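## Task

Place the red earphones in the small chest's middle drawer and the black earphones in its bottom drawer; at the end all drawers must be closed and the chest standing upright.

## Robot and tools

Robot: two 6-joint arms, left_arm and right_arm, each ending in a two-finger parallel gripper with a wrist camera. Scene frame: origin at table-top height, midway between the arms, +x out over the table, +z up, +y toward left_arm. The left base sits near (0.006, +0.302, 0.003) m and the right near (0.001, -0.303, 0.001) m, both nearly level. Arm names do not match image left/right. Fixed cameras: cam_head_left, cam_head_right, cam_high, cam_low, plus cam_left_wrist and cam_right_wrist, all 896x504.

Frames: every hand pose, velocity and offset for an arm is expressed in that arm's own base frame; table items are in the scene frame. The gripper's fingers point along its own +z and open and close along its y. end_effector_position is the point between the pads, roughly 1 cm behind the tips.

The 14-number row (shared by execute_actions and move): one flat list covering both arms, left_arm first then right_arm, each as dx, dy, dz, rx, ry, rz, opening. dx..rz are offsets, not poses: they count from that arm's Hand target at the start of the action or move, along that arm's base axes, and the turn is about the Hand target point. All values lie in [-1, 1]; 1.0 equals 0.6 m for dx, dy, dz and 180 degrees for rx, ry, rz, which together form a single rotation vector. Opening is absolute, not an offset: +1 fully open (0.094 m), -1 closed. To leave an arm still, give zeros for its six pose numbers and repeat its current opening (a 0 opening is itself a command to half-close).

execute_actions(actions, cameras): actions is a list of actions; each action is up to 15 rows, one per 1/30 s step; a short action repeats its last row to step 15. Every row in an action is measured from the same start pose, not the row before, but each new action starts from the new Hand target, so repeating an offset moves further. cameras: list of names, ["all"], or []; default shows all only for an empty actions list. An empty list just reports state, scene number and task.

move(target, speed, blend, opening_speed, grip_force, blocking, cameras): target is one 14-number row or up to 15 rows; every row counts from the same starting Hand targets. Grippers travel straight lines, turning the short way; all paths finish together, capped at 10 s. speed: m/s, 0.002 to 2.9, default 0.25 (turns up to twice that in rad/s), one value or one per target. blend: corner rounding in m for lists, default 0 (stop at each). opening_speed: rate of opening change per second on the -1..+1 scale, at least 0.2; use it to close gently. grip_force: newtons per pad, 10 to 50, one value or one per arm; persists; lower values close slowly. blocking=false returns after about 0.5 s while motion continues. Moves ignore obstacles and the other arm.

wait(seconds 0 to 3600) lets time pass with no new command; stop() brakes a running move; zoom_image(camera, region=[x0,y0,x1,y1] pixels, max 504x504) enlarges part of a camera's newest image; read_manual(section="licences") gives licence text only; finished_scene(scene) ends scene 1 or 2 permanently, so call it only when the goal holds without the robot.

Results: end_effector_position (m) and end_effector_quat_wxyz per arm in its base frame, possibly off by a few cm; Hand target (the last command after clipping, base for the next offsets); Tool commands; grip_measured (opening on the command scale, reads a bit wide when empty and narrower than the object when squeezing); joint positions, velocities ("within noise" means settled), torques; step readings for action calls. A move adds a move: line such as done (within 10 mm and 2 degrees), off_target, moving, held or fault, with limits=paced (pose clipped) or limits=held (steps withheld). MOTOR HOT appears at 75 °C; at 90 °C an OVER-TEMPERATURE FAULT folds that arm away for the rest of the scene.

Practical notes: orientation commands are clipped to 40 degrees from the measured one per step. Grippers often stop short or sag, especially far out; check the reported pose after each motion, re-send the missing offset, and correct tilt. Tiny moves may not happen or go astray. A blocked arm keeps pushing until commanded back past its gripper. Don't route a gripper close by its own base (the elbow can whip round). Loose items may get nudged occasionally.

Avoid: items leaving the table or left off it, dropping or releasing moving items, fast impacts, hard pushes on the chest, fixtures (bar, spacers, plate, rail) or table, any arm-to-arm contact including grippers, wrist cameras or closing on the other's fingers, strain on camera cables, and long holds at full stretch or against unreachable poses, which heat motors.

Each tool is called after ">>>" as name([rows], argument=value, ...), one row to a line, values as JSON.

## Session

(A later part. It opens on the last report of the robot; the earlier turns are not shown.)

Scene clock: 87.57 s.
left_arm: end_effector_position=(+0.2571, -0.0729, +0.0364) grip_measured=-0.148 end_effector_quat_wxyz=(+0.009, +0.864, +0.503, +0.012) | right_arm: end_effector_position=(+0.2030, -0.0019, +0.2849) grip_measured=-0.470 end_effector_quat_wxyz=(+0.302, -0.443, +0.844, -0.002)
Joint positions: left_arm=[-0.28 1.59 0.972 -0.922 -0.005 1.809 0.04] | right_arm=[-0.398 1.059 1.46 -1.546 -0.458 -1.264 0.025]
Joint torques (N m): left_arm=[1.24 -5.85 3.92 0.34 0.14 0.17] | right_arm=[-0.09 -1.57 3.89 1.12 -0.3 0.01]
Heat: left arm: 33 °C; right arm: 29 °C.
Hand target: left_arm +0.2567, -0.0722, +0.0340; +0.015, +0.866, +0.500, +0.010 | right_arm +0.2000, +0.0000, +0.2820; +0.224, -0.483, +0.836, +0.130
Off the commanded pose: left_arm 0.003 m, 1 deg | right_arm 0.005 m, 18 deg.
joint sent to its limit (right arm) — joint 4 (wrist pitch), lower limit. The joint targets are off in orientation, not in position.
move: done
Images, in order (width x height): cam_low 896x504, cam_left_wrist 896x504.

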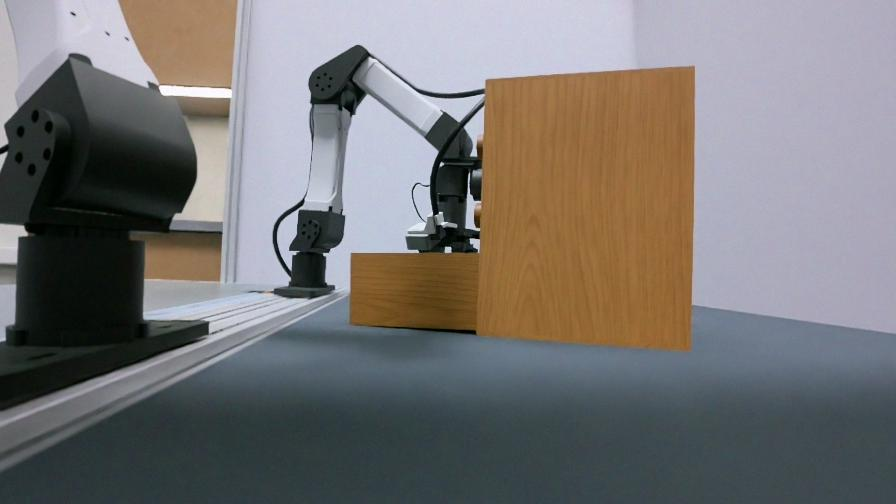

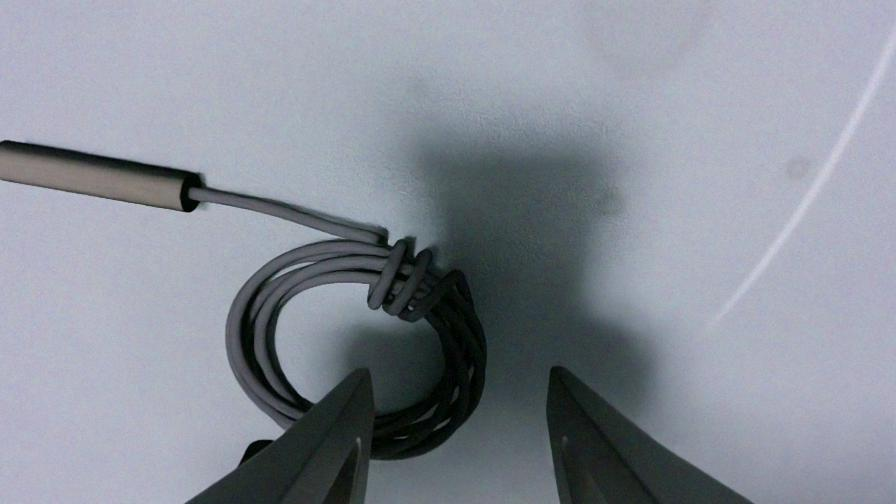

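>>> move(target=[-0.002, 0.002, -0.022, 0, 0, 0, -0.15, 0, 0, 0, 0, 0, 0, -0.468], speed=0.06, cameras=["cam_left_wrist", "cam_high"])

Scene clock: 89.43 s.
left_arm: end_effector_position=(+0.2565, -0.0728, +0.0254) grip_measured=-0.148 end_effector_quat_wxyz=(+0.013, +0.865, +0.501, +0.016) | right_arm: end_effector_position=(+0.2030, -0.0019, +0.2849) grip_measured=-0.470 end_effector_quat_wxyz=(+0.302, -0.443, +0.844, -0.002)
Joint positions: left_arm=[-0.28 1.597 0.931 -0.865 -0.005 1.812 0.04] | right_arm=[-0.398 1.059 1.46 -1.546 -0.458 -1.264 0.025]
Joint torques (N m): left_arm=[1.54 -5.05 3.85 0.39 0.14 0.17] | right_arm=[-0.1 -1.57 3.89 1.12 -0.31 0.01]
Heat: left arm: 33 °C; right arm: 29 °C.
Hand target: left_arm +0.2556, -0.0710, +0.0209; +0.015, +0.866, +0.500, +0.010 | right_arm +0.2000, +0.0000, +0.2820; +0.224, -0.483, +0.836, +0.130
Off the commanded pose: left_arm 0.005 m, 1 deg | right_arm 0.005 m, 18 deg.
joint sent to its limit (right arm) — joint 4 (wrist pitch), lower limit. The joint targets are off in orientation, not in position.
move: done
Images, in order (width x height): cam_high 896x504, cam_left_wrist 896x504.

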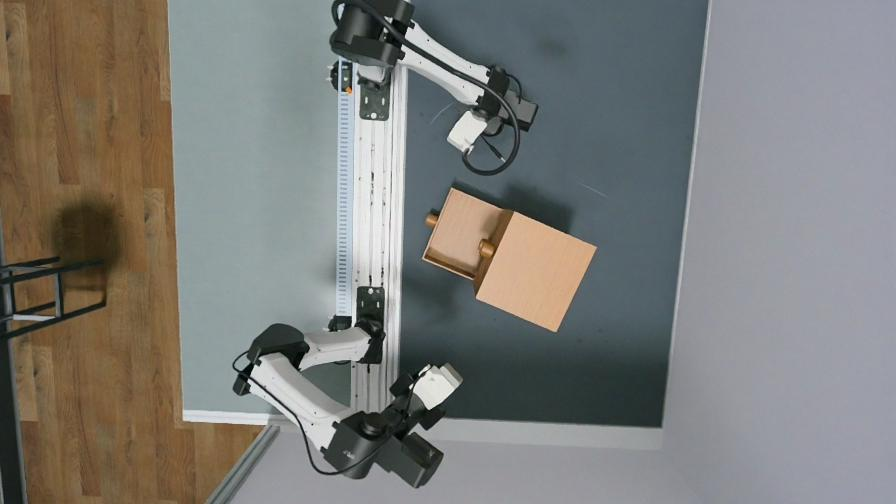

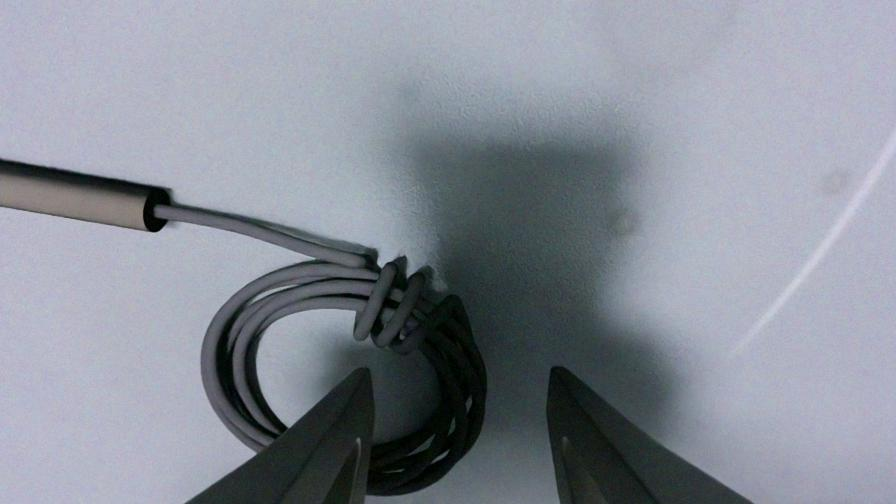

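>>> move([
  [0, 0, -0.005, 0, 0, 0, -0.15, 0, 0, 0, 0, 0, 0, -0.468],
  [0, 0, -0.005, 0, 0, 0, -0.96, 0, 0, 0, 0, 0, 0, -0.468],
  [-0.01, 0, 0.18, 0, 0, 0, -0.96, 0, 0, 0, 0, 0, 0, -0.468],
], speed=[0.06, 0.06, 0.15], cameras=["cam_left_wrist", "cam_low"])

Scene clock: 93.23 s.
left_arm: end_effector_position=(+0.2442, -0.0682, +0.1160) grip_measured=-0.957 end_effector_quat_wxyz=(-0.002, +0.864, +0.503, +0.001) | right_arm: end_effector_position=(+0.2030, -0.0019, +0.2849) grip_measured=-0.470 end_effector_quat_wxyz=(+0.302, -0.443, +0.844, -0.002)
Joint positions: left_arm=[-0.276 1.502 1.211 -1.281 -0.005 1.812 0.002] | right_arm=[-0.398 1.059 1.46 -1.546 -0.458 -1.264 0.025]
Joint velocities: left_arm=[-0.007 -0.012 -0.022 0.066 0.066 0.037 0.01] | right_arm=[within noise]
Joint torques (N m): left_arm=[0.66 -6.49 8.09 -0.06 0.14 0.11] | right_arm=[-0.1 -1.57 3.89 1.12 -0.3 0]
Heat: left arm: 33 °C; right arm: 29 °C.
Hand target: left_arm +0.2495, -0.0709, +0.1288; +0.015, +0.866, +0.500, +0.010 | right_arm +0.2000, +0.0000, +0.2820; +0.224, -0.483, +0.836, +0.130
Off the commanded pose: left_arm 0.014 m, 2 deg | right_arm 0.005 m, 18 deg.
joint sent to its limit (right arm) — joint 4 (wrist pitch), lower limit. The joint targets are off in orientation, not in position.
move: off_target (left_arm)
Images, in order (width x height): cam_low 896x504, cam_left_wrist 896x504.

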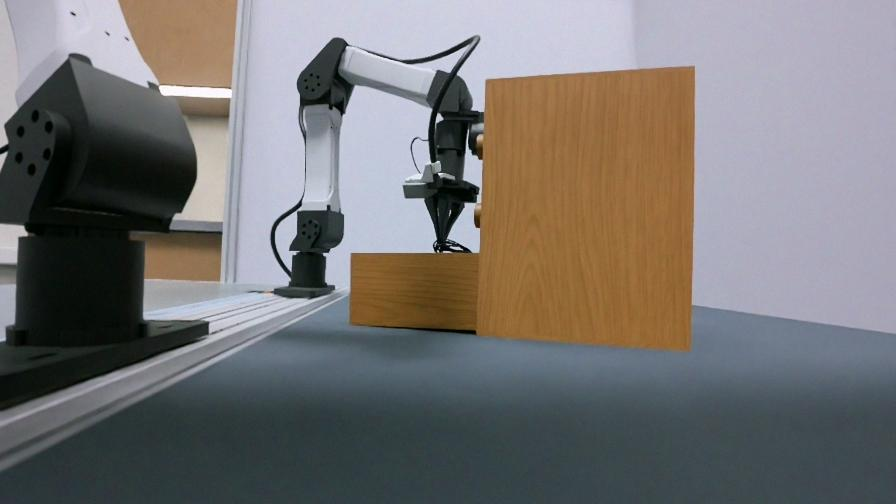

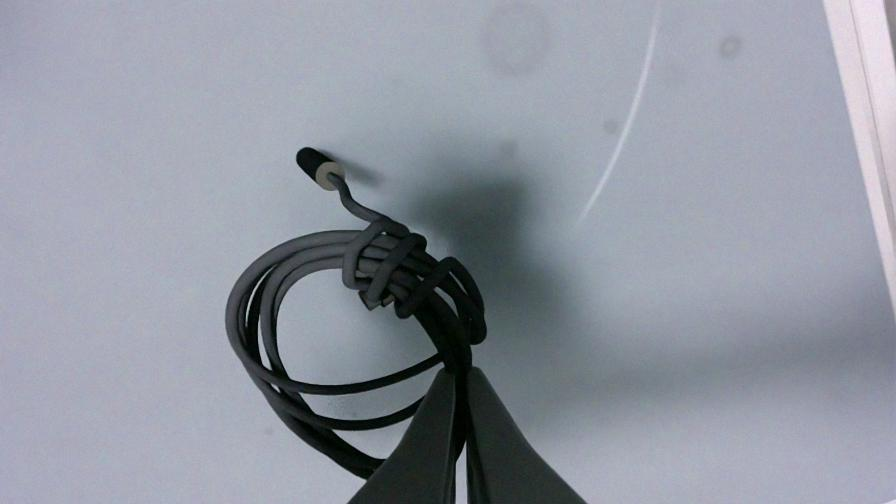

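>>> move([
  [-0.0242, -0.1485, 0.152, -0.0755, 0.0373, 0.0392, -1.0, 0, 0, 0, 0, 0, 0, -0.468],
  [-0.0737, -0.416, 0.1437, -0.1509, 0.0746, 0.0783, -1.0, 0, 0, 0, 0, 0, 0, -0.468],
], speed=0.3, blend=[0.03, 0], cameras=["cam_left_wrist", "cam_low", "cam_high"])

Scene clock: 97.17 s.
left_arm: end_effector_position=(+0.2013, -0.3096, +0.2049) grip_measured=-0.975 end_effector_quat_wxyz=(+0.135, +0.765, +0.596, -0.203) | right_arm: end_effector_position=(+0.2030, -0.0019, +0.2849) grip_measured=-0.470 end_effector_quat_wxyz=(+0.302, -0.443, +0.844, -0.002)
Joint positions: left_arm=[-0.794 1.726 1.709 -1.314 0.435 0.969 0.001] | right_arm=[-0.398 1.059 1.46 -1.546 -0.458 -1.264 0.025]
Joint torques (N m): left_arm=[-0.47 -7.01 8.14 0.95 0.41 -0.05] | right_arm=[-0.09 -1.58 3.9 1.12 -0.3 0.01]
Heat: left arm: 33 °C; right arm: 29 °C.
Hand target: left_arm +0.2052, -0.3206, +0.2150; +0.157, +0.766, +0.588, -0.206 | right_arm +0.2000, +0.0000, +0.2820; +0.224, -0.483, +0.836, +0.130
Off the commanded pose: left_arm 0.015 m, 3 deg | right_arm 0.005 m, 18 deg.
joint sent to its limit (right arm) — joint 4 (wrist pitch), lower limit. The joint targets are off in orientation, not in position.
move: off_target (left_arm)
Images, in order (width x height): cam_high 896x504, cam_low 896x504, cam_left_wrist 896x504.

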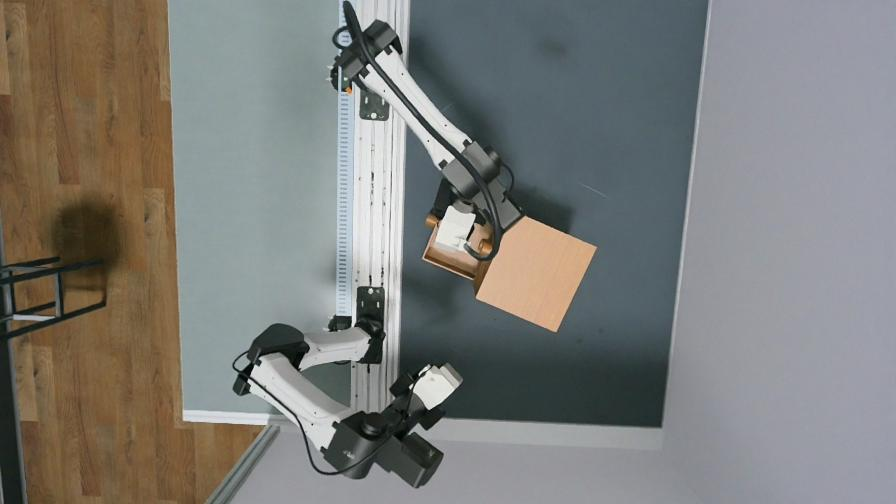

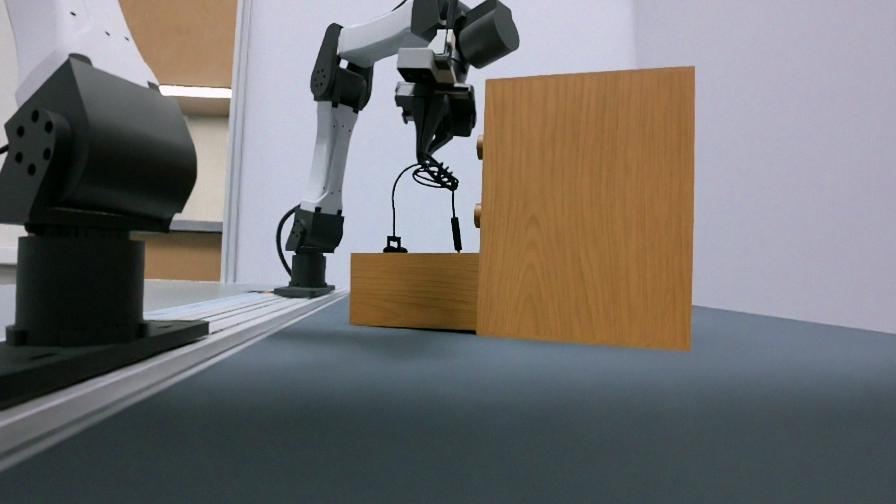

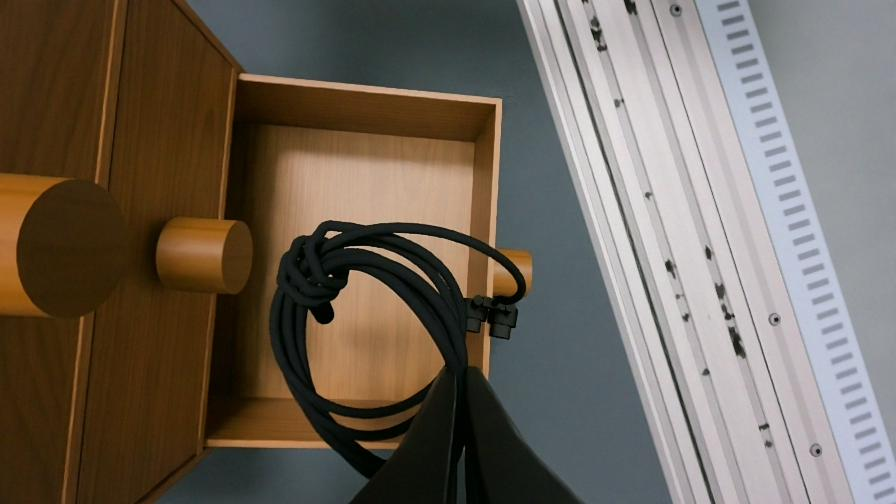

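>>> move([
  [0.044, -0.0155, 0.025, 0, 0, 0, -1.0, 0, 0, 0, 0, 0, 0, -0.468],
  [0.044, -0.0155, -0.1667, 0, 0, 0, -1.0, 0, 0, 0, 0, 0, 0, -0.468],
], speed=[0.12, 0.15], blend=[0.01, 0], cameras=["cam_left_wrist", "cam_low"])

Scene clock: 101.20 s.
left_arm: end_effector_position=(+0.2299, -0.3281, +0.1122) grip_measured=-0.975 end_effector_quat_wxyz=(+0.144, +0.766, +0.594, -0.200) | right_arm: end_effector_position=(+0.2030, -0.0019, +0.2849) grip_measured=-0.470 end_effector_quat_wxyz=(+0.302, -0.443, +0.844, -0.002)
Joint positions: left_arm=[-0.775 1.825 1.457 -0.953 0.436 0.992 0.001] | right_arm=[-0.398 1.059 1.46 -1.546 -0.458 -1.264 0.025]
Joint torques (N m): left_arm=[0.99 -9.48 4.53 0.99 0.51 0.11] | right_arm=[-0.1 -1.58 3.9 1.12 -0.3 0.01]
Heat: left arm: 34 °C; right arm: 29 °C.
Hand target: left_arm +0.2317, -0.3298, +0.1150; +0.157, +0.766, +0.588, -0.206 | right_arm +0.2000, +0.0000, +0.2820; +0.224, -0.483, +0.836, +0.130
Off the commanded pose: left_arm 0.004 m, 2 deg | right_arm 0.005 m, 18 deg.
joint sent to its limit (right arm) — joint 4 (wrist pitch), lower limit. The joint targets are off in orientation, not in position.
move: done
Images, in order (width x height): cam_low 896x504, cam_left_wrist 896x504.

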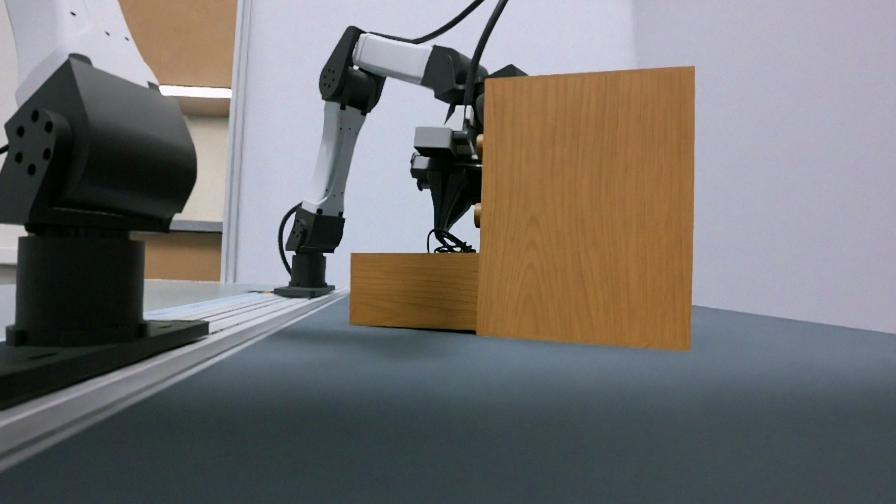

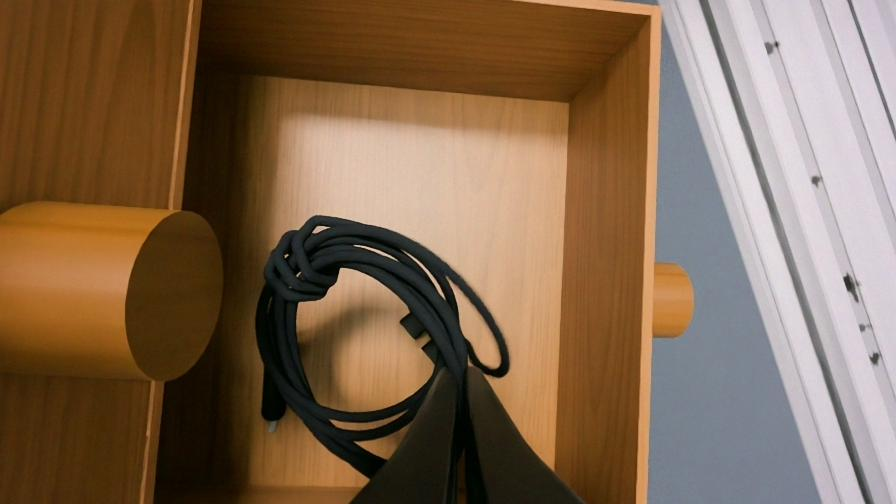

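>>> move([
  [0, 0, -0.1, 0, 0, 0, -1.0, 0, 0, 0, 0, 0, 0, -0.468],
  [0, 0, -0.1, 0, 0, 0, -0.255, 0, 0, 0, 0, 0, 0, -0.468],
  [0.0125, 0.0375, -0.0267, 0, 0, 0, -0.255, 0, 0, 0, 0, 0, 0, -0.468],
  [-0.0167, 0.0833, 0.15, 0, 0, 0, -0.255, 0, 0, 0, 0, 0, 0, -0.468],
], speed=[0.12, 0.12, 0.15, 0.25], blend=[0, 0, 0.015, 0], cameras=["cam_left_wrist", "cam_low", "cam_high"])

Scene clock: 105.90 s.
left_arm: end_effector_position=(+0.2169, -0.2759, +0.1943) grip_measured=-0.257 end_effector_quat_wxyz=(+0.142, +0.764, +0.596, -0.201) | right_arm: end_effector_position=(+0.2030, -0.0019, +0.2849) grip_measured=-0.470 end_effector_quat_wxyz=(+0.302, -0.443, +0.844, -0.002)
Joint positions: left_arm=[-0.684 1.676 1.61 -1.302 0.457 1.085 0.035] | right_arm=[-0.398 1.059 1.46 -1.546 -0.458 -1.264 0.025]
Joint torques (N m): left_arm=[1.14 -6.57 8.44 0.57 0.55 0.18] | right_arm=[-0.1 -1.57 3.9 1.12 -0.31 0.01]
Heat: left arm: 34 °C; right arm: 29 °C.
Hand target: left_arm +0.2217, -0.2798, +0.2051; +0.158, +0.766, +0.588, -0.206 | right_arm +0.2000, +0.0000, +0.2820; +0.224, -0.483, +0.836, +0.130
Off the commanded pose: left_arm 0.012 m, 2 deg | right_arm 0.005 m, 18 deg.
joint sent to its limit (right arm) — joint 4 (wrist pitch), lower limit. The joint targets are off in orientation, not in position.
move: off_target (left_arm); target 2's new opening was sent with left_arm's hand 0.047 m and 8 deg from that target
Images, in order (width x height): cam_high 896x504, cam_low 896x504, cam_left_wrist 896x504.

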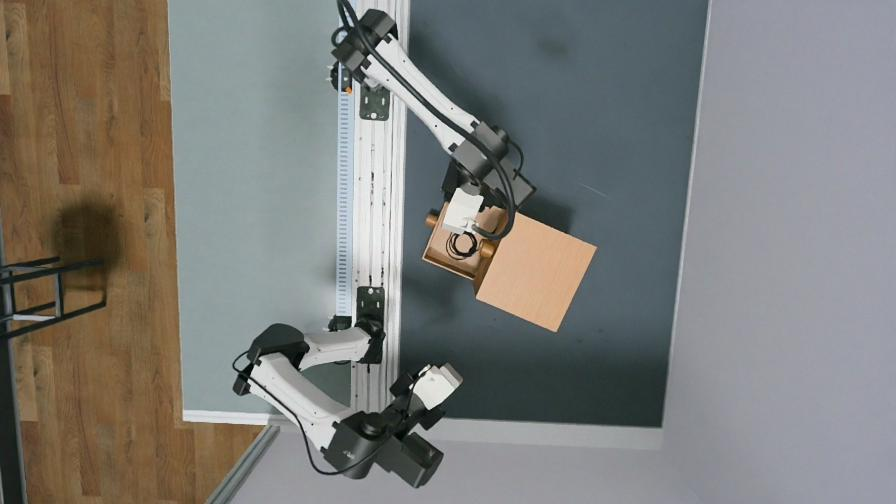

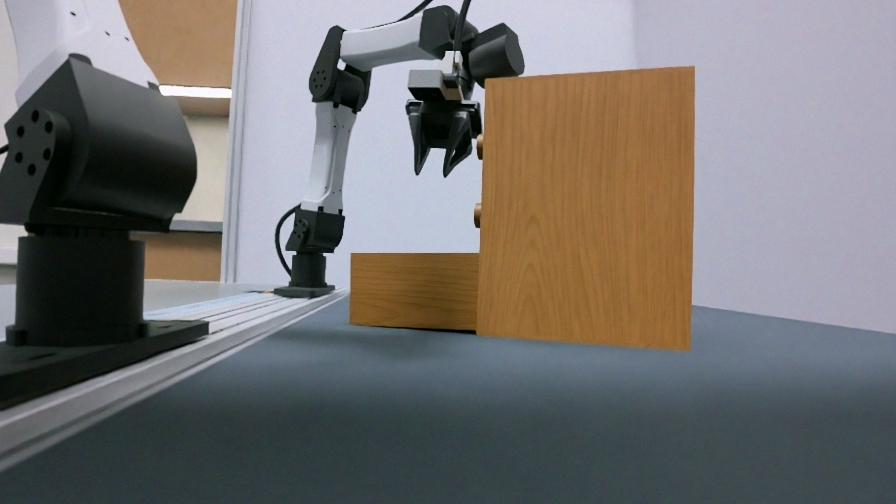

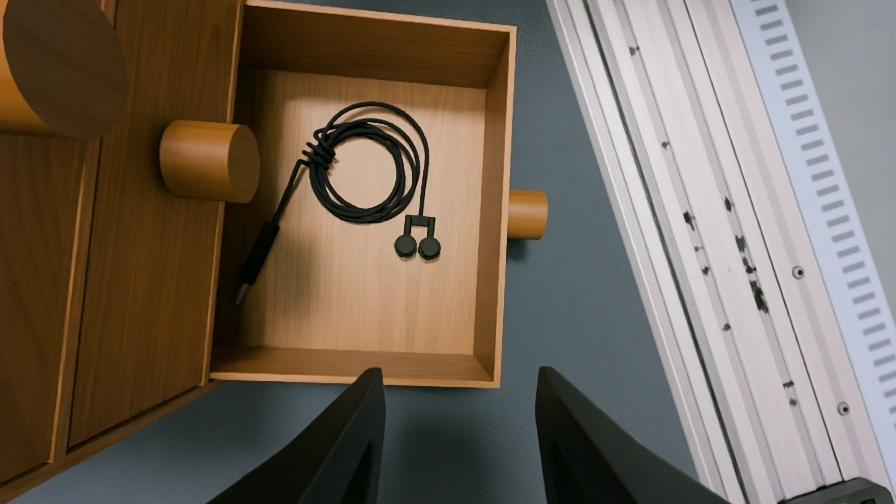

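>>> move([
  [-0.1528, 0.0163, -0.0585, -0.1729, -0.0736, 0.2734, -1.0, 0, 0, 0, 0, 0, 0, -0.468],
  [-0.1878, -0.0562, -0.2318, -0.2882, -0.1226, 0.4556, -1.0, 0, 0, 0, 0, 0, 0, -0.468],
], speed=0.4, blend=[0.03, 0], cameras=["cam_left_wrist", "cam_low", "cam_high"])

Scene clock: 110.60 s.
left_arm: end_effector_position=(+0.1088, -0.3062, +0.0576) grip_measured=-0.994 end_effector_quat_wxyz=(+0.629, +0.125, +0.758, -0.121) | right_arm: end_effector_position=(+0.2030, -0.0019, +0.2849) grip_measured=-0.470 end_effector_quat_wxyz=(+0.302, -0.443, +0.844, -0.002)
Joint positions: left_arm=[-1.777 1.826 0.51 0.418 -1.338 -0.911 0] | right_arm=[-0.398 1.059 1.46 -1.546 -0.458 -1.264 0.025]
Joint torques (N m): left_arm=[0.51 -5.3 5.48 1.46 -0.97 -0.19] | right_arm=[-0.1 -1.57 3.9 1.12 -0.3 0.01]
Heat: left arm: 34 °C; right arm: 29 °C.
Hand target: left_arm +0.1089, -0.3136, +0.0660; +0.636, +0.097, +0.753, -0.138 | right_arm +0.2000, +0.0000, +0.2820; +0.224, -0.483, +0.836, +0.130
Off the commanded pose: left_arm 0.011 m, 4 deg | right_arm 0.005 m, 18 deg.
joint sent to its limit (right arm) — joint 4 (wrist pitch), lower limit. The joint targets are off in orientation, not in position.
move: off_target (left_arm)
Images, in order (width x height): cam_high 896x504, cam_low 896x504, cam_left_wrist 896x504.

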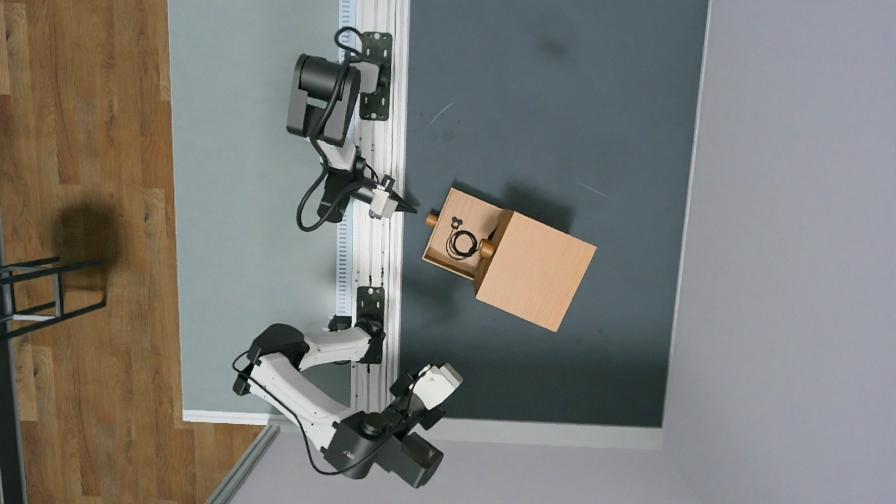

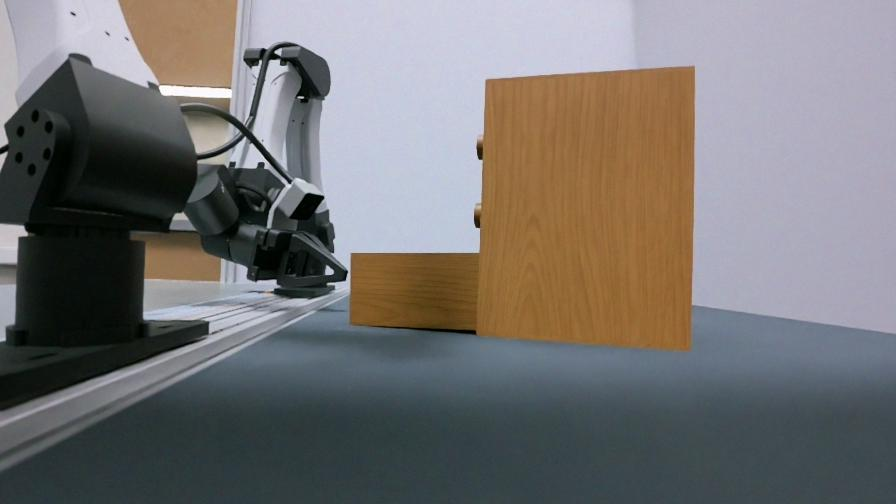

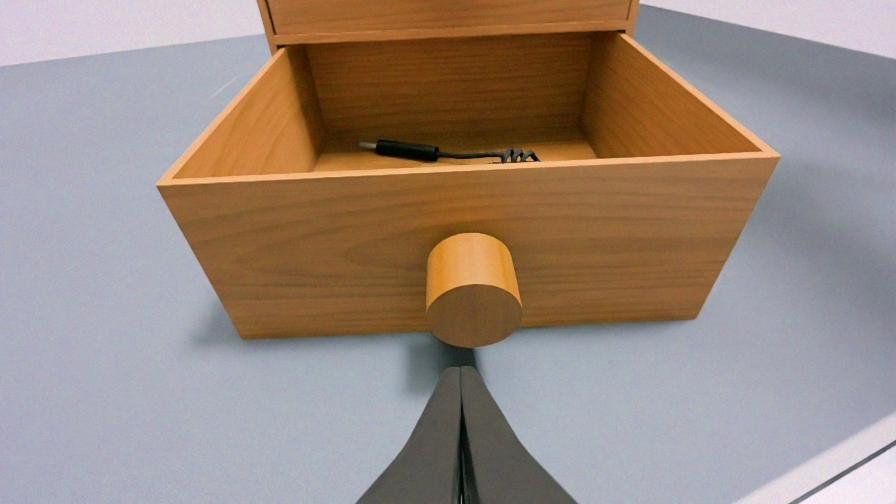

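>>> move([
  [0.2743, -0.1093, 0, 0, 0, 0, -1.0, 0, 0, 0, 0, 0, 0, -0.468],
  [0.2902, -0.1147, 0, 0, 0, 0, -1.0, 0, 0, 0, 0, 0, 0, -0.468],
  [0.1568, -0.0688, 0, 0, 0, 0, -1.0, 0, 0, 0, 0, 0, 0, -0.468],
], speed=[0.13, 0.05, 0.2], cameras=["cam_left_wrist", "cam_low", "cam_high", "cam_head_left"])

Scene clock: 115.50 s.
left_arm: end_effector_position=(+0.2063, -0.3547, +0.0539) grip_measured=-0.994 end_effector_quat_wxyz=(+0.632, +0.115, +0.757, -0.119) | right_arm: end_effector_position=(+0.2030, -0.0019, +0.2849) grip_measured=-0.470 end_effector_quat_wxyz=(+0.302, -0.443, +0.844, -0.002)
Joint positions: left_arm=[-1.423 2.059 0.606 1.091 -1.058 -0.354 0] | right_arm=[-0.398 1.059 1.46 -1.546 -0.458 -1.264 0.025]
Joint torques (N m): left_arm=[-0.51 -10.56 2.3 1.92 -0.46 -0.21] | right_arm=[-0.1 -1.57 3.9 1.13 -0.3 0]
Heat: left arm: 34 °C; right arm: 29 °C.
Hand target: left_arm +0.2031, -0.3549, +0.0659; +0.636, +0.097, +0.753, -0.138 | right_arm +0.2000, +0.0000, +0.2820; +0.224, -0.483, +0.836, +0.130
Off the commanded pose: left_arm 0.013 m, 3 deg | right_arm 0.005 m, 18 deg.
joint sent to its limit (right arm) — joint 4 (wrist pitch), lower limit. The joint targets are off in orientation, not in position.
move: off_target (left_arm)
Images, in order (width x height): cam_head_left 896x504, cam_high 896x504, cam_low 896x504, cam_left_wrist 896x504.

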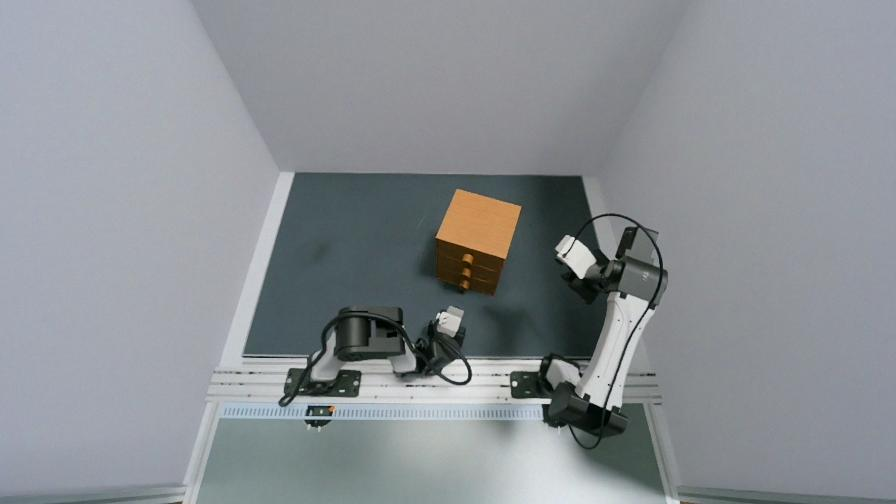

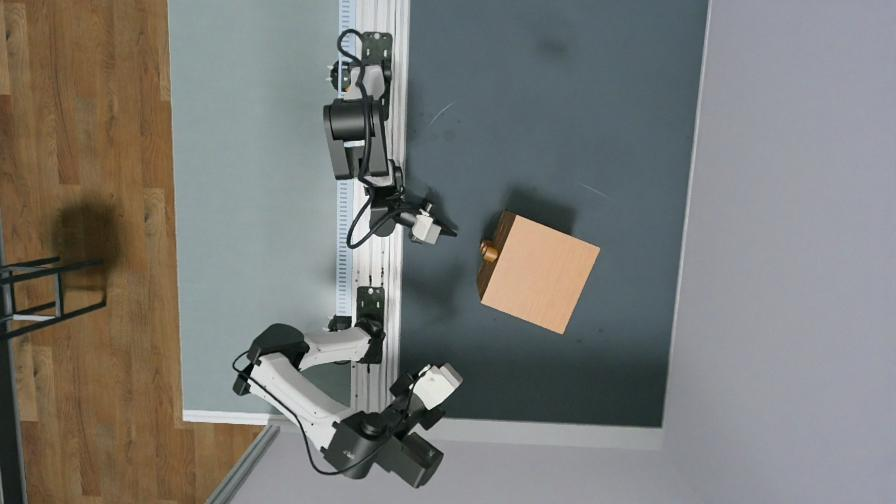

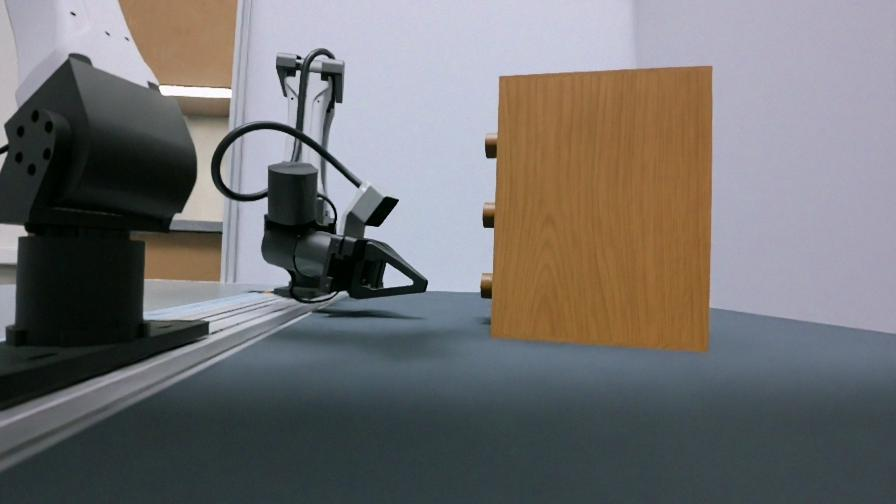

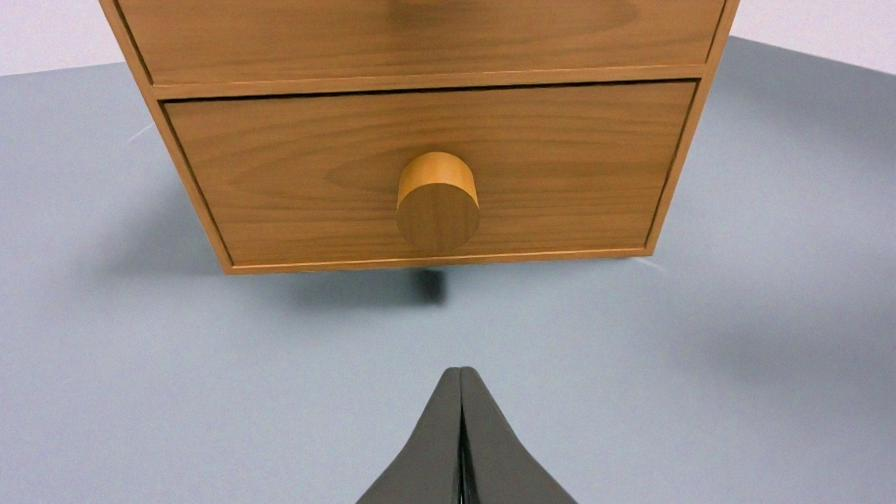

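>>> zoom_image(camera="cam_low", region=[440, 50, 600, 360])

>>> zoom_image(camera="cam_left_wrist", region=[90, 0, 594, 290])

>>> zoom_image(camera="cam_head_left", region=[420, 170, 540, 310])

Scaled by 1.626 from the camera's image (finer frame: 1280x720).

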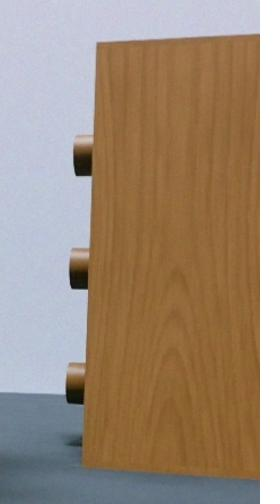

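Scaled by 1.000.

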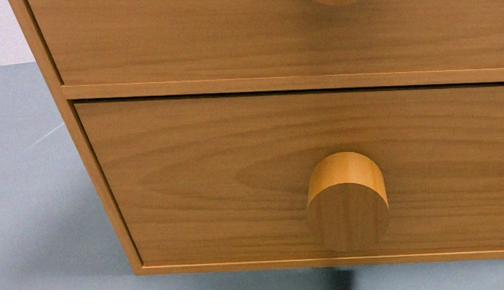

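Scaled by 3.600 from the camera's image (finer frame: 1280x720).

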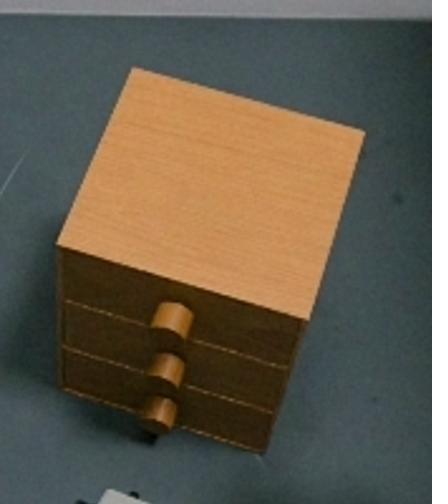

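>>> finished_scene(scene=1)

The scene is finished: the task was done.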